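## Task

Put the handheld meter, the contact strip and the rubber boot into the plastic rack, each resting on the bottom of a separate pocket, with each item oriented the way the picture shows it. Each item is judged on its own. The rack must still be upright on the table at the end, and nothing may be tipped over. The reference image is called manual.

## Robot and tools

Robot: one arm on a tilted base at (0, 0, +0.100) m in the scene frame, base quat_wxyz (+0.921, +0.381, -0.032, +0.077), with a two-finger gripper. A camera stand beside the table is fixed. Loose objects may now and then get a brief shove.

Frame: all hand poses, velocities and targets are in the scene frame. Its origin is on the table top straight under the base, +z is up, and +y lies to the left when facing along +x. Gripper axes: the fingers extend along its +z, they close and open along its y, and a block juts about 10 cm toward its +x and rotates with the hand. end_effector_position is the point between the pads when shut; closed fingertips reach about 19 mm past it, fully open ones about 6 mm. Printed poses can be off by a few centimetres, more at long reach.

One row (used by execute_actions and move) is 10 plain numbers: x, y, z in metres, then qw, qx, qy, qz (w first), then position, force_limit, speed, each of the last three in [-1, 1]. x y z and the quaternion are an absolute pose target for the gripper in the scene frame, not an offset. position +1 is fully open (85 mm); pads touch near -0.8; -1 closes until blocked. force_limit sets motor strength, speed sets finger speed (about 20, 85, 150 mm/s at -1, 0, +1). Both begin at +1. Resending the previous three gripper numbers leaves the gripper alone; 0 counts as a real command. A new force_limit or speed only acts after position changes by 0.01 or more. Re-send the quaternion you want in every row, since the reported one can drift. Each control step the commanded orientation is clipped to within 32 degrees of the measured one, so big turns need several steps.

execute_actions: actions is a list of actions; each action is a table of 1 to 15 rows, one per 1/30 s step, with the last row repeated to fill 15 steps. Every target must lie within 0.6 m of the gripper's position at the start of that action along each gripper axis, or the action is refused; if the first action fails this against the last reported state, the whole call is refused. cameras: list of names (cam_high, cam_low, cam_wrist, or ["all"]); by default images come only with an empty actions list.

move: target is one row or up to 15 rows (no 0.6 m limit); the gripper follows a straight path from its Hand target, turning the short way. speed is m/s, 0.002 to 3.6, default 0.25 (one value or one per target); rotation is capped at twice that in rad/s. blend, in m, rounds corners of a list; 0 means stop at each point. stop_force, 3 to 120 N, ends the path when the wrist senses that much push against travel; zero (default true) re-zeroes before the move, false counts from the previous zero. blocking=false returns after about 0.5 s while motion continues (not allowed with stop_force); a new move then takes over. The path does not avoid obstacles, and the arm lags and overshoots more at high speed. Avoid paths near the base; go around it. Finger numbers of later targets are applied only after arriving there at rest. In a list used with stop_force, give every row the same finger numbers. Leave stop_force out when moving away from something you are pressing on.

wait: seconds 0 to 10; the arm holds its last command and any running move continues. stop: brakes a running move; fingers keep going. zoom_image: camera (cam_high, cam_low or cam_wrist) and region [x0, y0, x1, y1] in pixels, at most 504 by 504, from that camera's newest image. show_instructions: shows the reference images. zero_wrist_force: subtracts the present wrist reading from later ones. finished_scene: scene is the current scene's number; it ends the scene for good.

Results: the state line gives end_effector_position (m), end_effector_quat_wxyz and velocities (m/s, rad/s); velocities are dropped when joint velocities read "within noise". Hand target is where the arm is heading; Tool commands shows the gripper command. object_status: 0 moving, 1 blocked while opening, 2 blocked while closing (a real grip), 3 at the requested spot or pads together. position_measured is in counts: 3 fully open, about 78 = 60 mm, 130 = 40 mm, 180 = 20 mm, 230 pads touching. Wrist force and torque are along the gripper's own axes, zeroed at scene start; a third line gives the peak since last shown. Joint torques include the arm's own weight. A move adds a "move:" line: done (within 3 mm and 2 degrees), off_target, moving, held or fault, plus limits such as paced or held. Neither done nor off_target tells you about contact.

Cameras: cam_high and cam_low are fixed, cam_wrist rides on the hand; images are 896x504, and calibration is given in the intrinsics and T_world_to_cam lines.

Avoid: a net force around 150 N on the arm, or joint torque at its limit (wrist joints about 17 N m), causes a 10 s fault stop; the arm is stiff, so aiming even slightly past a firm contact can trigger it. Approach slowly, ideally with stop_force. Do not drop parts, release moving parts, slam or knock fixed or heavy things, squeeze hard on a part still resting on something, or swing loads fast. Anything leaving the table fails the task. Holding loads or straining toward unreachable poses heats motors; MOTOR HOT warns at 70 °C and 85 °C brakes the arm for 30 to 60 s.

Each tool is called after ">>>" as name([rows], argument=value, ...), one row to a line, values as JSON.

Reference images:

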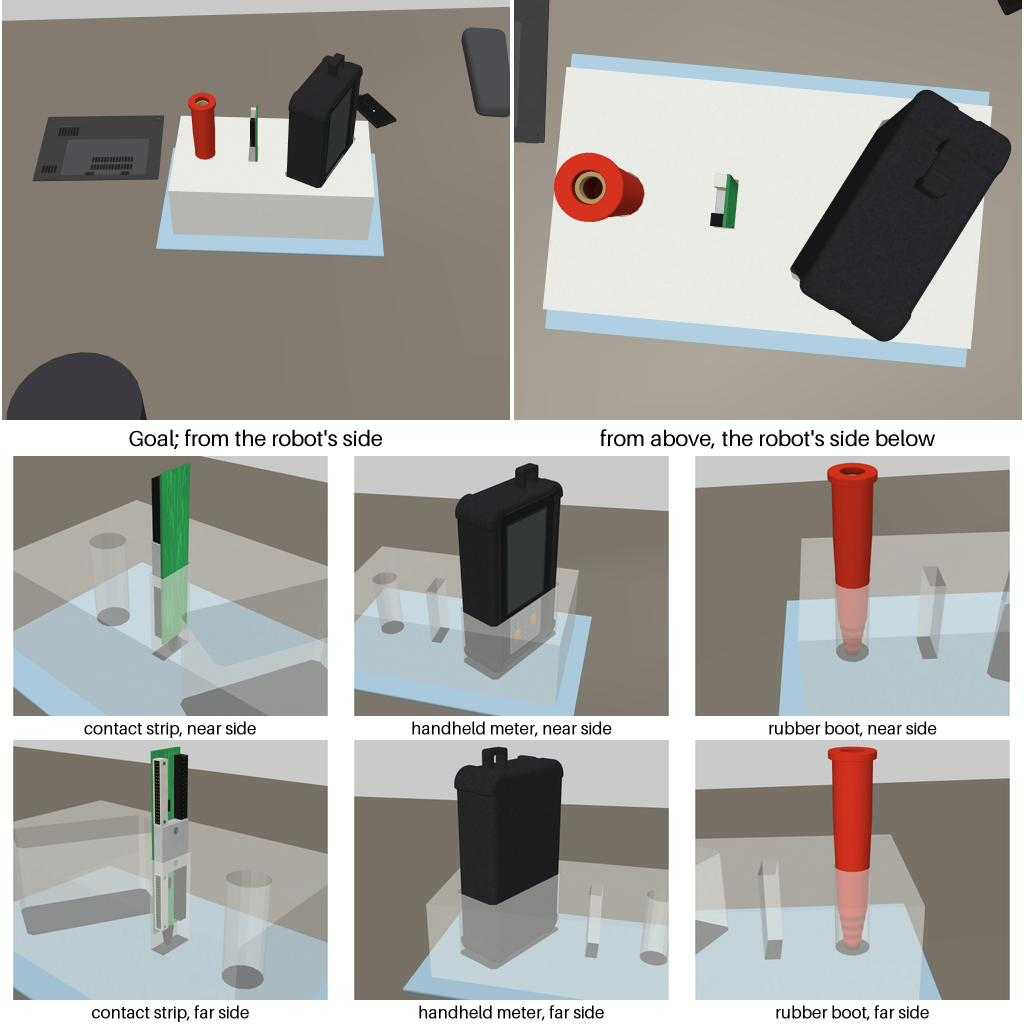

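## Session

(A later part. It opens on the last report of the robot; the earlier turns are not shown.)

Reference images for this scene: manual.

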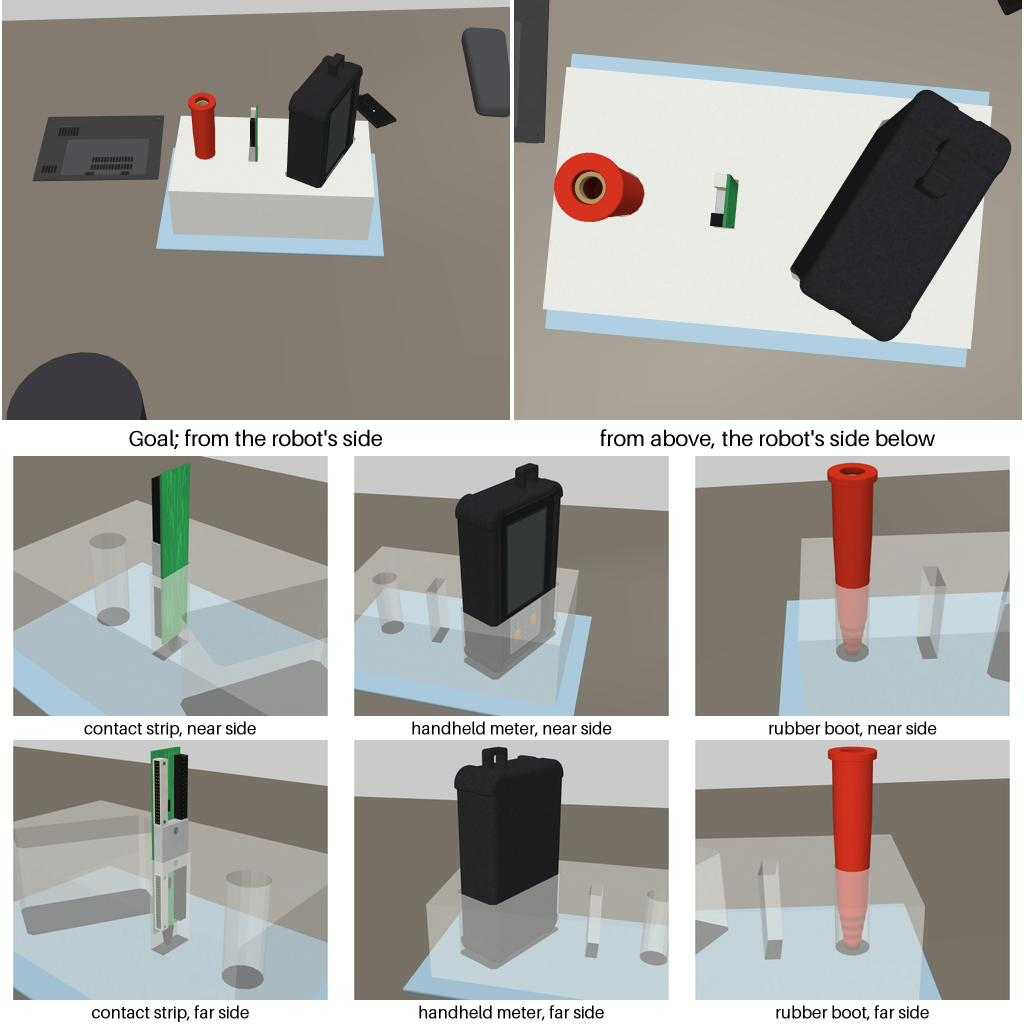

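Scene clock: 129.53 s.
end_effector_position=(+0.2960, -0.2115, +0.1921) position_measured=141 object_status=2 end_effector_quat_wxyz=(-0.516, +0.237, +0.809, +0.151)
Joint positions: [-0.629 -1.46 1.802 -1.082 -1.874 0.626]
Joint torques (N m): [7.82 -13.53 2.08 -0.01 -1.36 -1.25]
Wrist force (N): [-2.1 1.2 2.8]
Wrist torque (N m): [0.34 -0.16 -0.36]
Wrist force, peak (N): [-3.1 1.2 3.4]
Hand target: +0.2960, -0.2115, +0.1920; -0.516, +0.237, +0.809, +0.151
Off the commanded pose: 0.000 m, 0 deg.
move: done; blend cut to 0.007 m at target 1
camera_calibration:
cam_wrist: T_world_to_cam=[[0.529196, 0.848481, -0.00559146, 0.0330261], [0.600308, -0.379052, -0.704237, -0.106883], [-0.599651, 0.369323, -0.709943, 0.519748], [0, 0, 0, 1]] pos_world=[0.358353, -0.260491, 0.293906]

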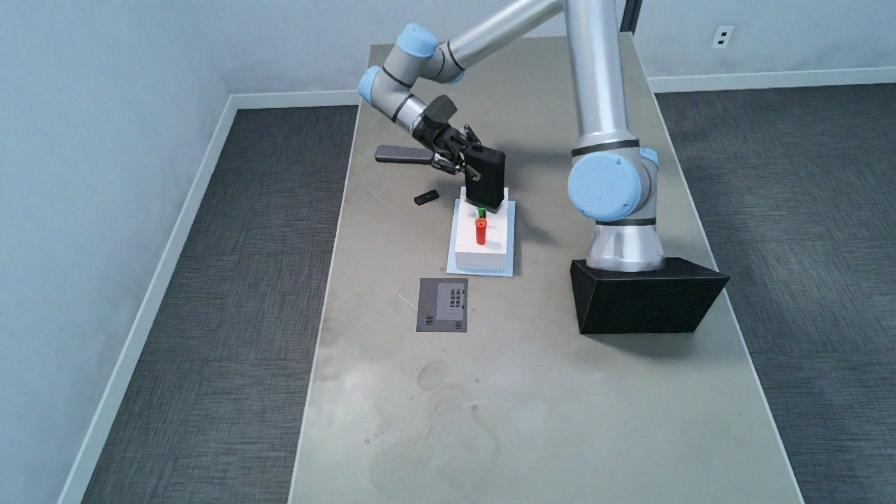

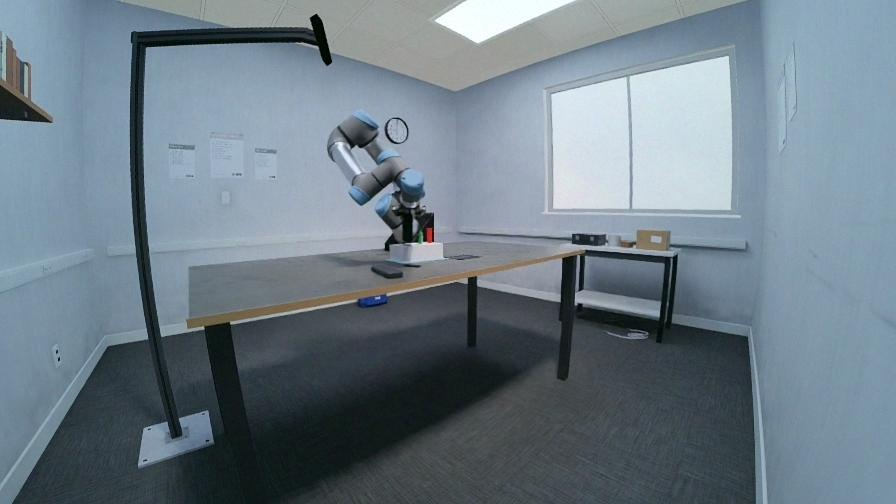

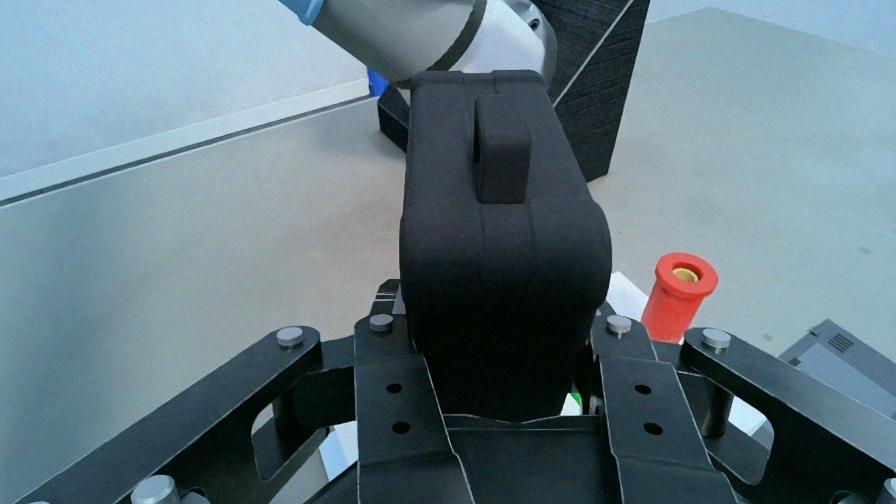

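>>> move(target=[0.297, -0.2115, 0.1815, -0.5157, 0.2368, 0.8093, 0.1509, -1, 0.4, -1], speed=0.03, stop_force=6, cameras=["cam_low", "cam_high", "cam_wrist"])

>>> zoom_image(camera="cam_high", region=[455, 168, 507, 220])

>>> zoom_image(camera="cam_low", region=[395, 225, 431, 255])

>>> zoom_image(camera="cam_wrist", region=[320, 240, 700, 504])

Scene clock: 131.90 s.
end_effector_position=(+0.2970, -0.2115, +0.1815) position_measured=141 object_status=2 end_effector_quat_wxyz=(-0.516, +0.237, +0.809, +0.151)
Joint positions: [-0.642 -1.449 1.809 -1.104 -1.884 0.617]
Joint torques (N m): [8.36 -13.84 2.23 -0.02 -1.29 -1.22]
Wrist force (N): [-2.2 1.3 3.0]
Wrist torque (N m): [0.35 -0.13 -0.36]
Wrist force, peak (N): [-2.3 1.2 3.3]
Hand target: +0.2970, -0.2115, +0.1815; -0.516, +0.237, +0.809, +0.151
Off the commanded pose: 0.000 m, 0 deg.
move: done
camera_calibration:
cam_wrist: T_world_to_cam=[[0.529196, 0.848481, -0.00559146, 0.0323852], [0.600308, -0.379052, -0.704237, -0.114938], [-0.599651, 0.369323, -0.709943, 0.512953], [0, 0, 0, 1]] pos_world=[0.359453, -0.260491, 0.283406]

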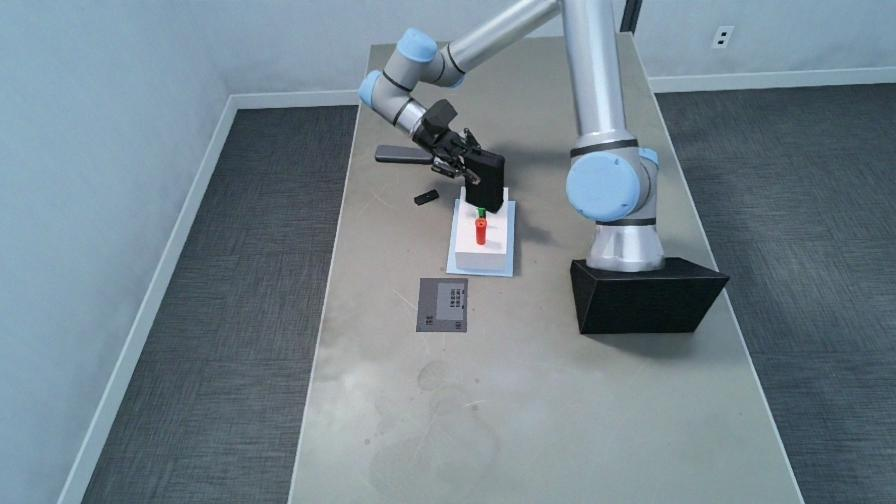

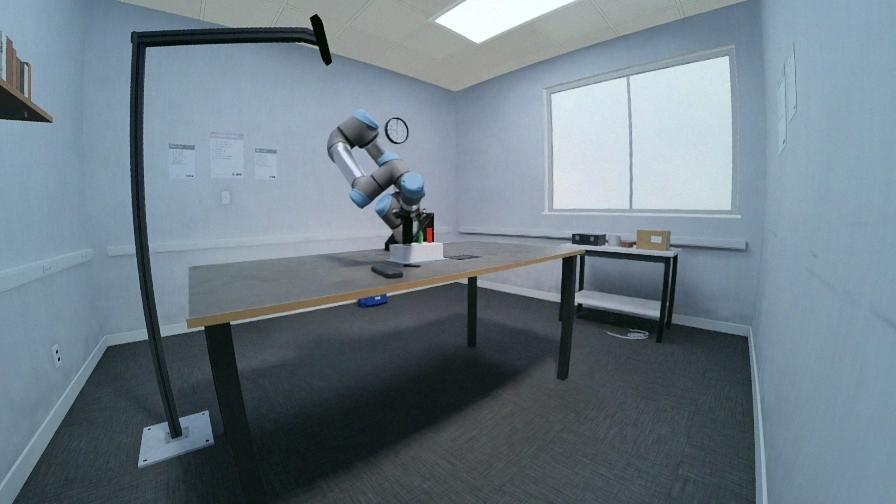

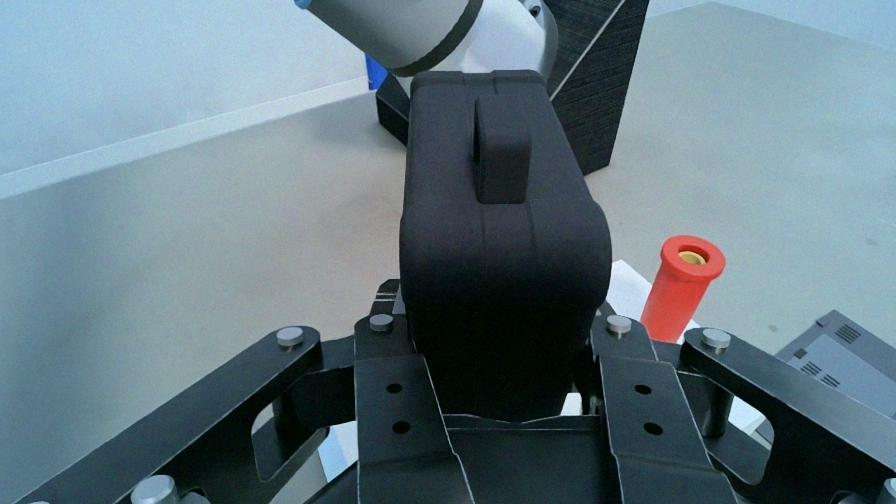

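Scaled by 9.692 from the camera's 896x504 image, which has a finer 1280x720 frame.

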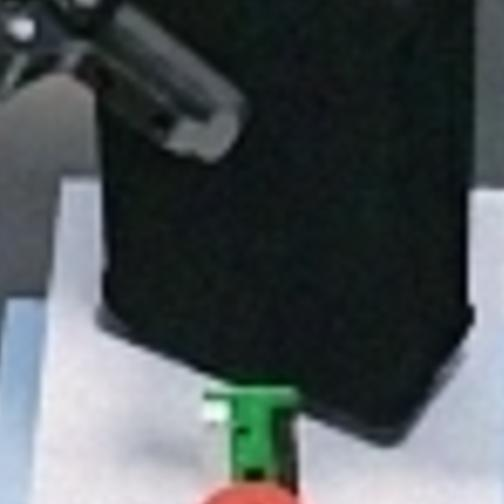

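Scaled by 14.000 from the camera's 896x504 image, which has a finer 1280x720 frame.

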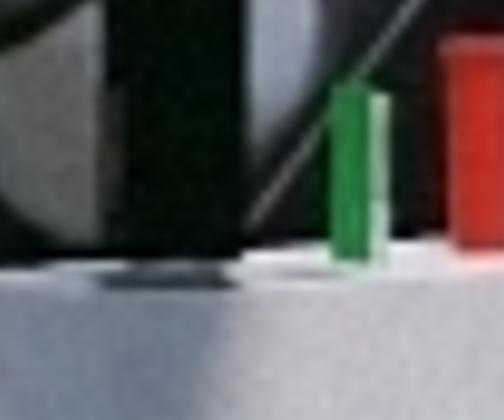

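Scaled by 1.326 from the camera's 896x504 image, which has a finer 1280x720 frame.

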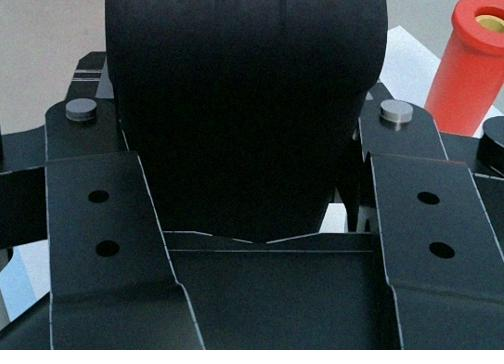

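>>> move([
  [0.2983, -0.2141, 0.1815, -0.5157, 0.2368, 0.8093, 0.1509, -1, 0.4, -1],
  [0.2983, -0.2141, 0.116, -0.5157, 0.2368, 0.8093, 0.1509, -1, 0.4, -1],
], speed=[0.02, 0.016], stop_force=5, cameras=["cam_low", "cam_high", "cam_wrist"])

>>> zoom_image(camera="cam_high", region=[455, 168, 507, 220])

>>> zoom_image(camera="cam_low", region=[395, 225, 431, 255])

Scene clock: 134.70 s.
end_effector_position=(+0.2983, -0.2141, +0.1685) position_measured=141 object_status=2 end_effector_quat_wxyz=(-0.516, +0.237, +0.809, +0.151)
Joint positions: [-0.661 -1.434 1.813 -1.126 -1.897 0.604]
Joint torques (N m): [40.97 -48.62 -23.3 3.32 4.79 0.83]
Wrist force (N): [-3.2 0.2 1.9]
Wrist torque (N m): [0.37 -0.25 -0.27]
Wrist force, peak (N): [2.6 -2.1 -4.0]
Hand target: +0.2983, -0.2141, +0.1685; -0.516, +0.237, +0.809, +0.151
Off the commanded pose: 0.053 m, 0 deg.
move: contact; path passed 1 of 2 targets
camera_calibration:
cam_wrist: T_world_to_cam=[[0.529113, 0.848533, -0.00556728, 0.0339205], [0.600318, -0.378957, -0.70428, -0.125765], [-0.599714, 0.369302, -0.709901, 0.50541], [0, 0, 0, 1]] pos_world=[0.360653, -0.263091, 0.270406]

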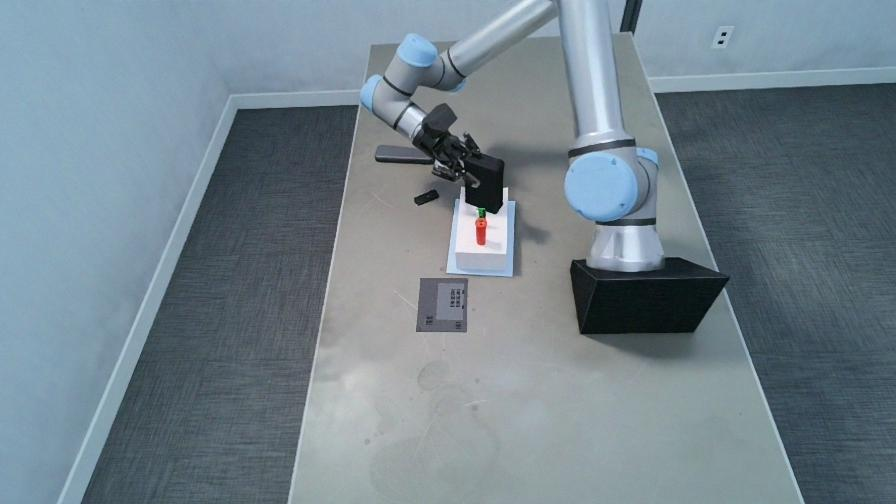

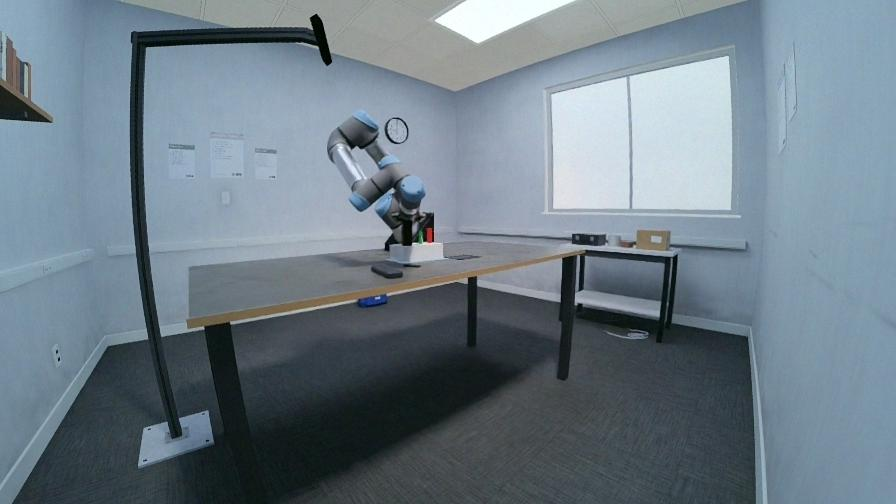

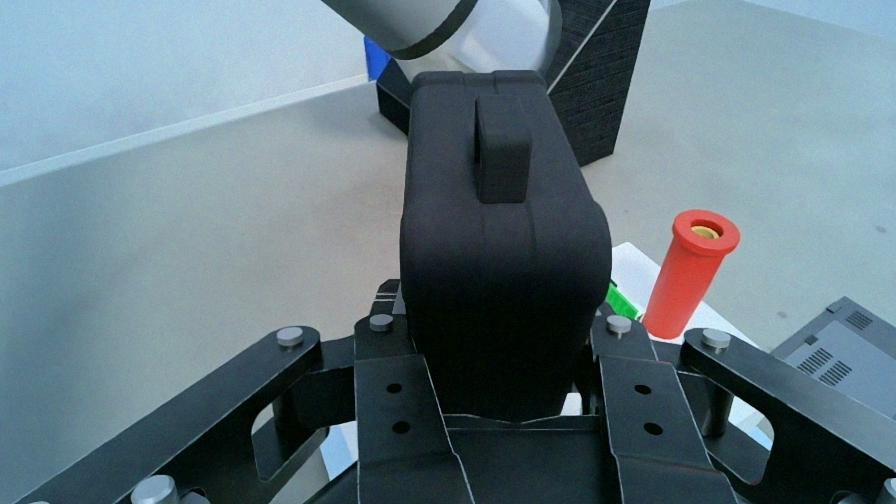

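Scaled by 9.692 from the camera's 896x504 image, which has a finer 1280x720 frame.

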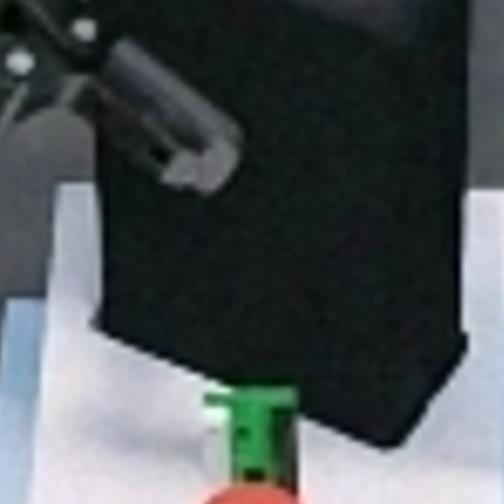

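Scaled by 14.000 from the camera's 896x504 image, which has a finer 1280x720 frame.

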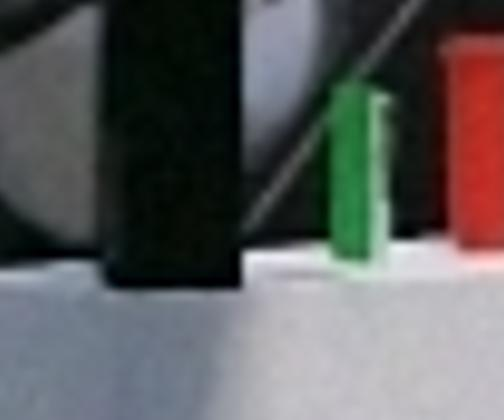

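>>> move([
  [0.2983, -0.2141, 0.1705, -0.5157, 0.2368, 0.8093, 0.1509, -1, 0.4, -1],
  [0.2988, -0.2154, 0.1705, -0.5157, 0.2368, 0.8093, 0.1509, -1, 0.4, -1],
], speed=[0.02, 0.02])

>>> move([
  [0.2988, -0.2154, 0.116, -0.5157, 0.2368, 0.8093, 0.1509, -1, 0.4, -1],
], speed=[0.016], stop_force=5, cameras=["cam_low", "cam_high"])

>>> zoom_image(camera="cam_low", region=[385, 205, 445, 265])

>>> zoom_image(camera="cam_high", region=[445, 140, 515, 220])

Scene clock: 136.10 s.
end_effector_position=(+0.2988, -0.2153, +0.1706) position_measured=141 object_status=2 end_effector_quat_wxyz=(-0.516, +0.237, +0.809, +0.151)
Joint positions: [-0.659 -1.436 1.808 -1.12 -1.896 0.605]
Joint torques (N m): [7.57 -13.1 -24.81 3.34 -1.36 -0.67]
Wrist force (N): [-2.2 1.2 3.1]
Wrist torque (N m): [0.34 -0.15 -0.37]
Wrist force, peak (N): [-3.5 -0.7 3.7]
Hand target: +0.2988, -0.2154, +0.1705; -0.516, +0.237, +0.809, +0.151
Off the commanded pose: 0.000 m, 0 deg.
move: done

Scene clock: 140.30 s.
end_effector_position=(+0.2988, -0.2154, +0.1224) position_measured=141 object_status=2 end_effector_quat_wxyz=(-0.516, +0.237, +0.809, +0.151)
Joint positions: [-0.719 -1.383 1.844 -1.222 -1.94 0.561]
Joint torques (N m): [41.29 -51.4 -20.81 3.97 4.53 0.92]
Wrist force (N): [-4.9 1.4 2.4]
Wrist torque (N m): [0.26 -0.26 -0.39]
Wrist force, peak (N): [-5.9 1.6 2.2]
Hand target: +0.2988, -0.2154, +0.1224; -0.516, +0.237, +0.809, +0.151
Off the commanded pose: 0.006 m, 0 deg.
move: contact
Images, in order (width x height): cam_high 896x504, cam_low 896x504.

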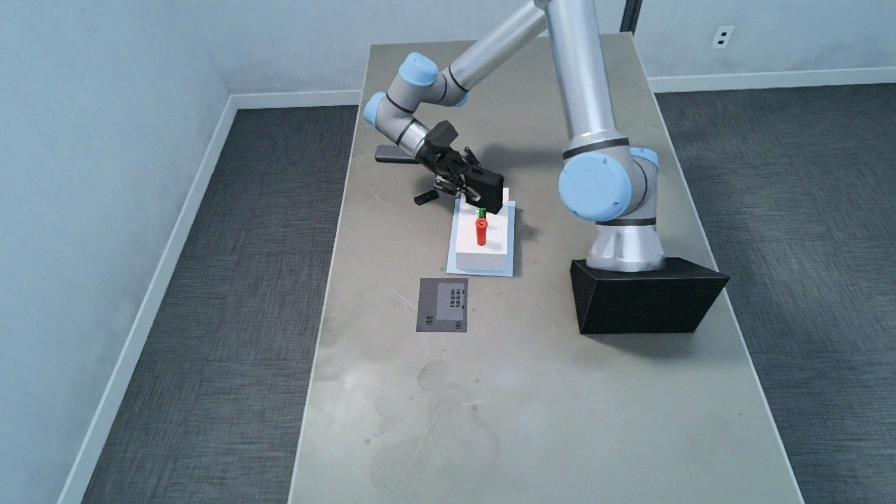

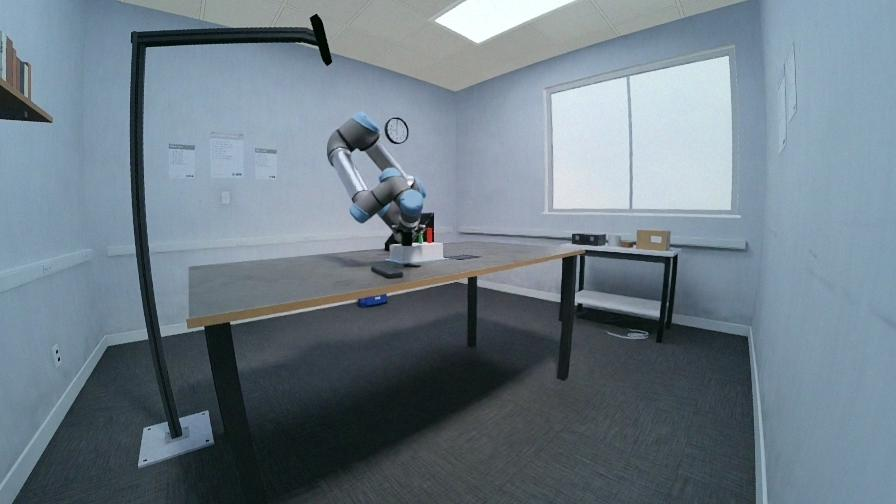

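Scaled by 8.400 from the camera's 896x504 image, which has a finer 1280x720 frame.

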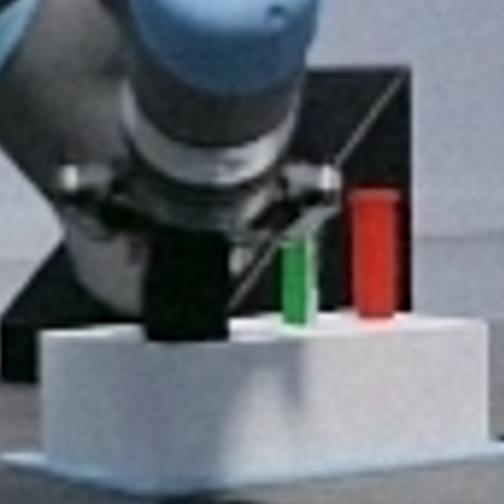

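Scaled by 6.300 from the camera's 896x504 image, which has a finer 1280x720 frame.

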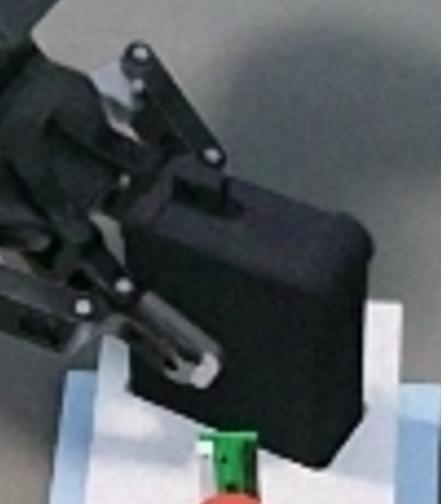

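>>> move([
  [0.2988, -0.2154, 0.114, -0.5157, 0.2368, 0.8093, 0.1509, -1, 0.4, -1],
], speed=[0.012], stop_force=10)

Scene clock: 142.00 s.
end_effector_position=(+0.2989, -0.2154, +0.1198) position_measured=141 object_status=2 end_effector_quat_wxyz=(-0.516, +0.237, +0.809, +0.151)
Joint positions: [-0.722 -1.38 1.845 -1.228 -1.942 0.559]
Joint torques (N m): [40.11 -48.29 -18.87 2.93 2.61 0.9]
Wrist force (N): [2.6 -0.8 -2.0]
Wrist torque (N m): [0.19 -0.40 -0.31]
Wrist force, peak (N): [12.2 -1.8 -9.5]
Hand target: +0.2989, -0.2154, +0.1198; -0.516, +0.237, +0.809, +0.151
Off the commanded pose: 0.006 m, 0 deg.
move: contact

>>> move([
  [0.2989, -0.2154, 0.112, -0.5157, 0.2368, 0.8093, 0.1509, -1, 0.4, -1],
], speed=[0.008], stop_force=10, cameras=["cam_wrist", "cam_low"])

>>> zoom_image(camera="cam_low", region=[385, 205, 445, 265])

Scene clock: 143.50 s.
end_effector_position=(+0.2990, -0.2155, +0.1193) position_measured=141 object_status=2 end_effector_quat_wxyz=(-0.515, +0.237, +0.810, +0.151)
Joint positions: [-0.722 -1.38 1.845 -1.229 -1.942 0.558]
Joint torques (N m): [37.26 -45.15 -17.6 1.2 1.69 0.79]
Wrist force (N): [11.1 -0.1 -8.0]
Wrist torque (N m): [0.24 -0.58 -0.34]
Wrist force, peak (N): [15.5 -0.8 -13.9]
Hand target: +0.2990, -0.2155, +0.1193; -0.515, +0.237, +0.810, +0.151
Off the commanded pose: 0.007 m, 0 deg.
move: contact
camera_calibration:
cam_wrist: T_world_to_cam=[[0.529551, 0.848261, -0.00548385, 0.0342157], [0.600696, -0.379551, -0.703637, -0.161734], [-0.598949, 0.369317, -0.710538, 0.471361], [0, 0, 0, 1]] pos_world=[0.361355, -0.264492, 0.221305]
Images, in order (width x height): cam_low 896x504, cam_wrist 896x504.

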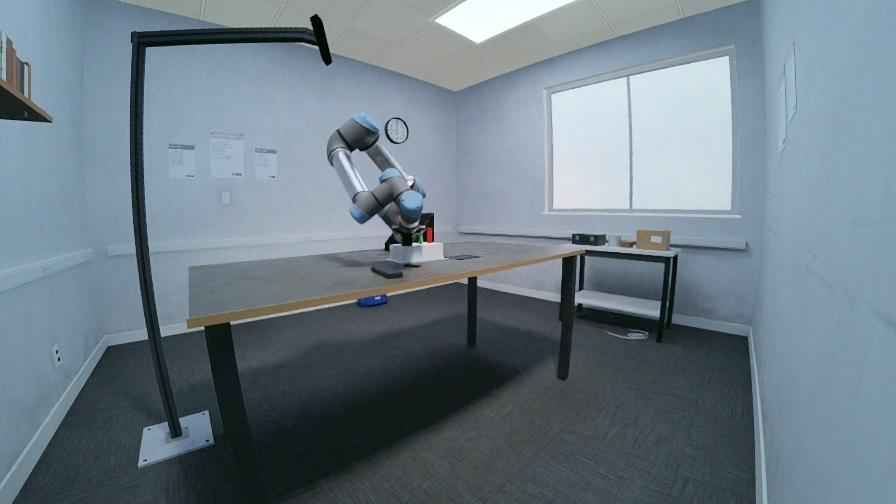

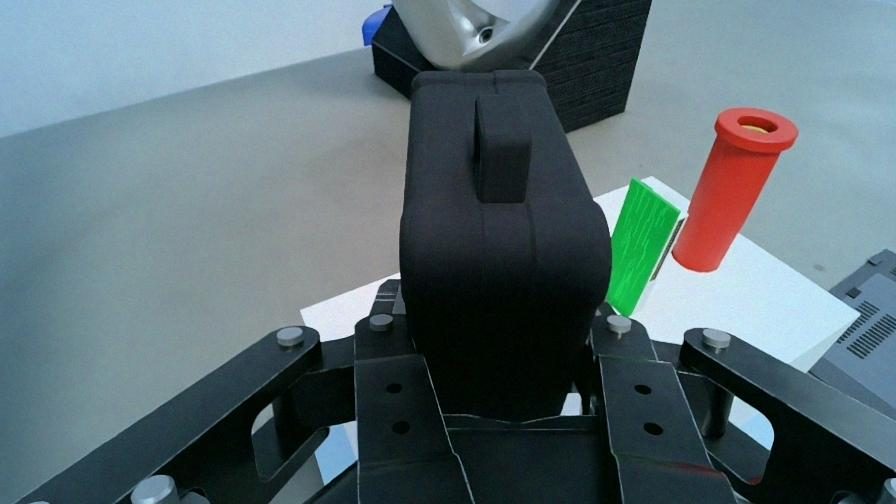

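Scaled by 8.400 from the camera's 896x504 image, which has a finer 1280x720 frame.

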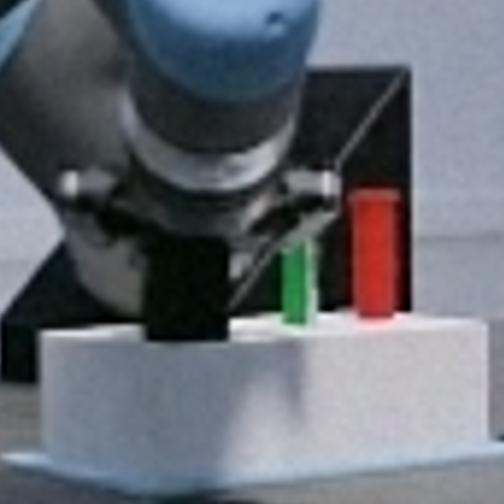

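>>> move([
  [0.2989, -0.2155, 0.1206, -0.5157, 0.2368, 0.8093, 0.1509, -1, 0.4, -1],
  [0.2989, -0.2155, 0.1206, -0.5157, 0.2368, 0.8093, 0.1509, 0.26, 0.4, -1],
  [0.3676, -0.2595, 0.1586, -0.5157, 0.2368, 0.8093, 0.1509, 0.26, 0.4, -1],
], speed=[0.02, 0.02, 0.08], cameras=["cam_low", "cam_high", "cam_wrist"])

>>> zoom_image(camera="cam_low", region=[385, 205, 445, 265])

>>> zoom_image(camera="cam_high", region=[440, 150, 530, 270])

>>> zoom_image(camera="cam_wrist", region=[300, 80, 804, 420])

Scene clock: 147.27 s.
end_effector_position=(+0.3676, -0.2595, +0.1586) position_measured=96 object_status=3 end_effector_quat_wxyz=(-0.516, +0.237, +0.809, +0.151)
Joint positions: [-0.663 -1.275 1.548 -1.021 -1.899 0.602]
Joint torques (N m): [45.29 -18.06 -25.2 2.69 3.83 1.54]
Wrist force (N): [0.8 1.1 1.9]
Wrist torque (N m): [0.32 -0.15 -0.44]
Wrist force, peak (N): [11.4 0.0 -8.1]
Hand target: +0.3676, -0.2595, +0.1586; -0.516, +0.237, +0.809, +0.151
Off the commanded pose: 0.000 m, 0 deg.
move: done
camera_calibration:
cam_wrist: T_world_to_cam=[[0.529196, 0.848481, -0.00559146, 0.035676], [0.600308, -0.379052, -0.704237, -0.191581], [-0.599651, 0.369323, -0.709943, 0.556699], [0, 0, 0, 1]] pos_world=[0.429953, -0.308491, 0.260506]

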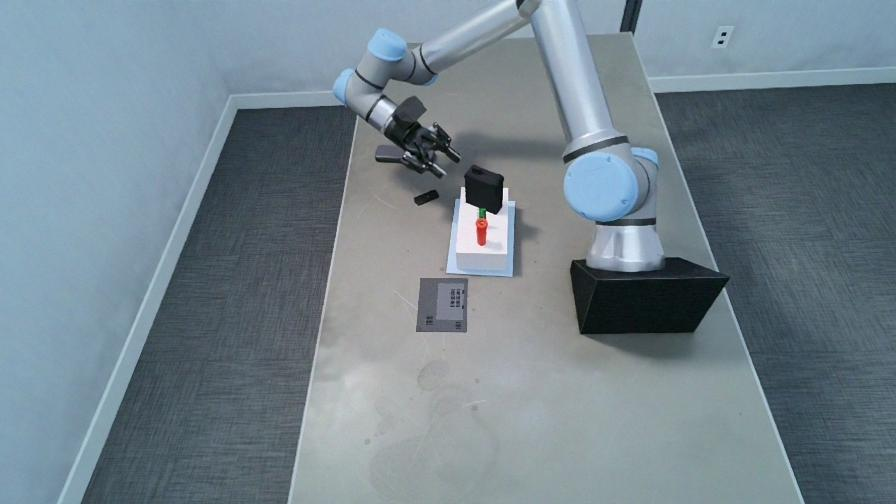

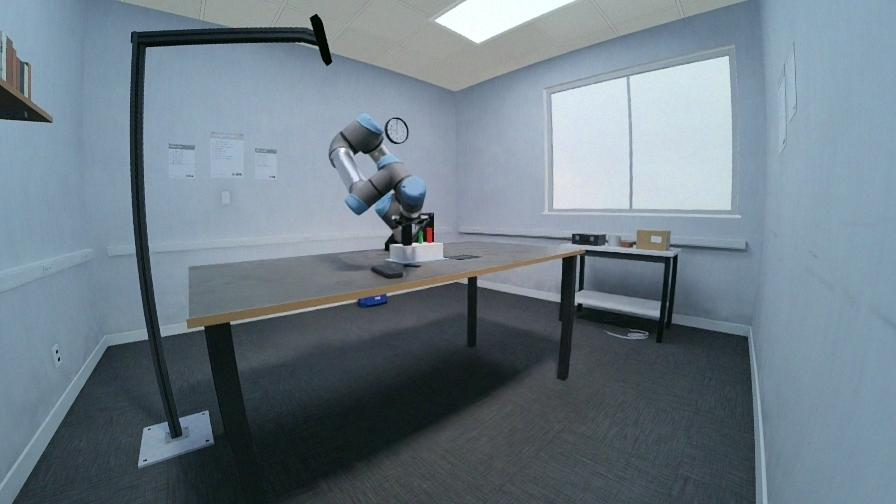

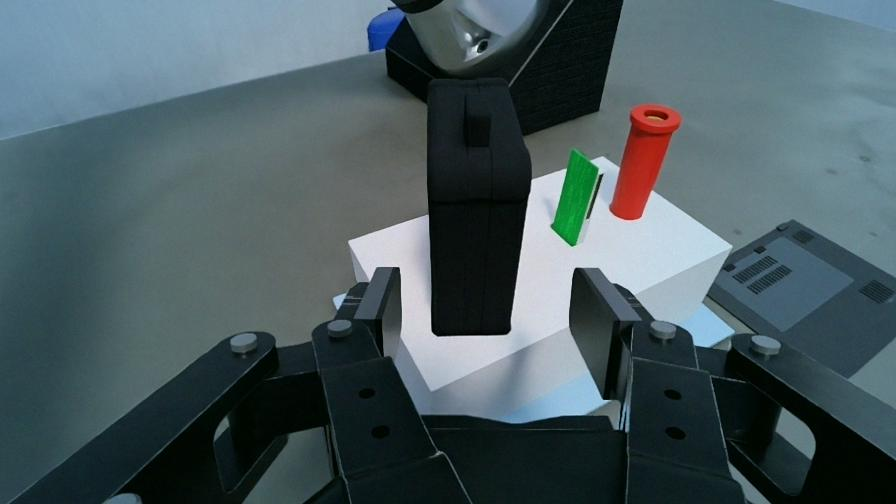

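Scaled by 8.400 from the camera's 896x504 image, which has a finer 1280x720 frame.

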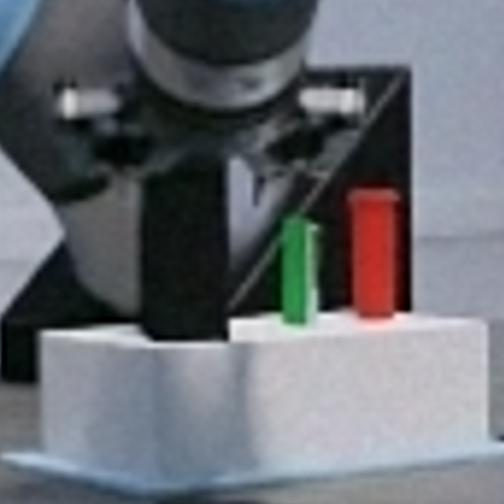

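Scaled by 4.200 from the camera's 896x504 image, which has a finer 1280x720 frame.

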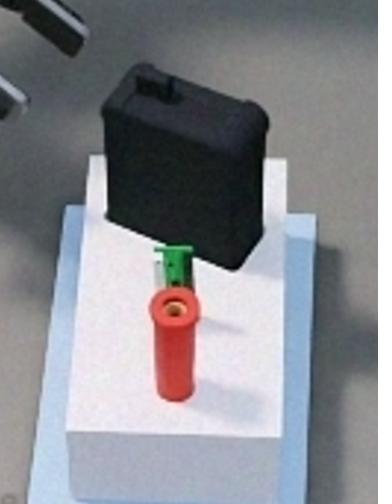

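Scaled by 1.000.

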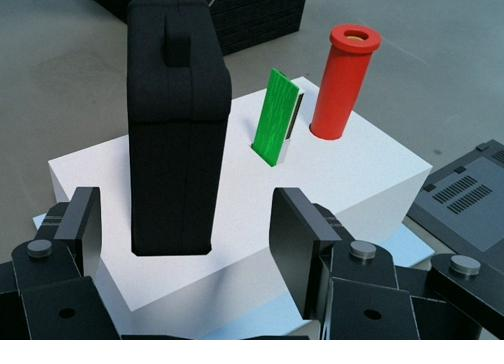

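>>> finished_scene(scene=2)

The scene is finished: the task was done.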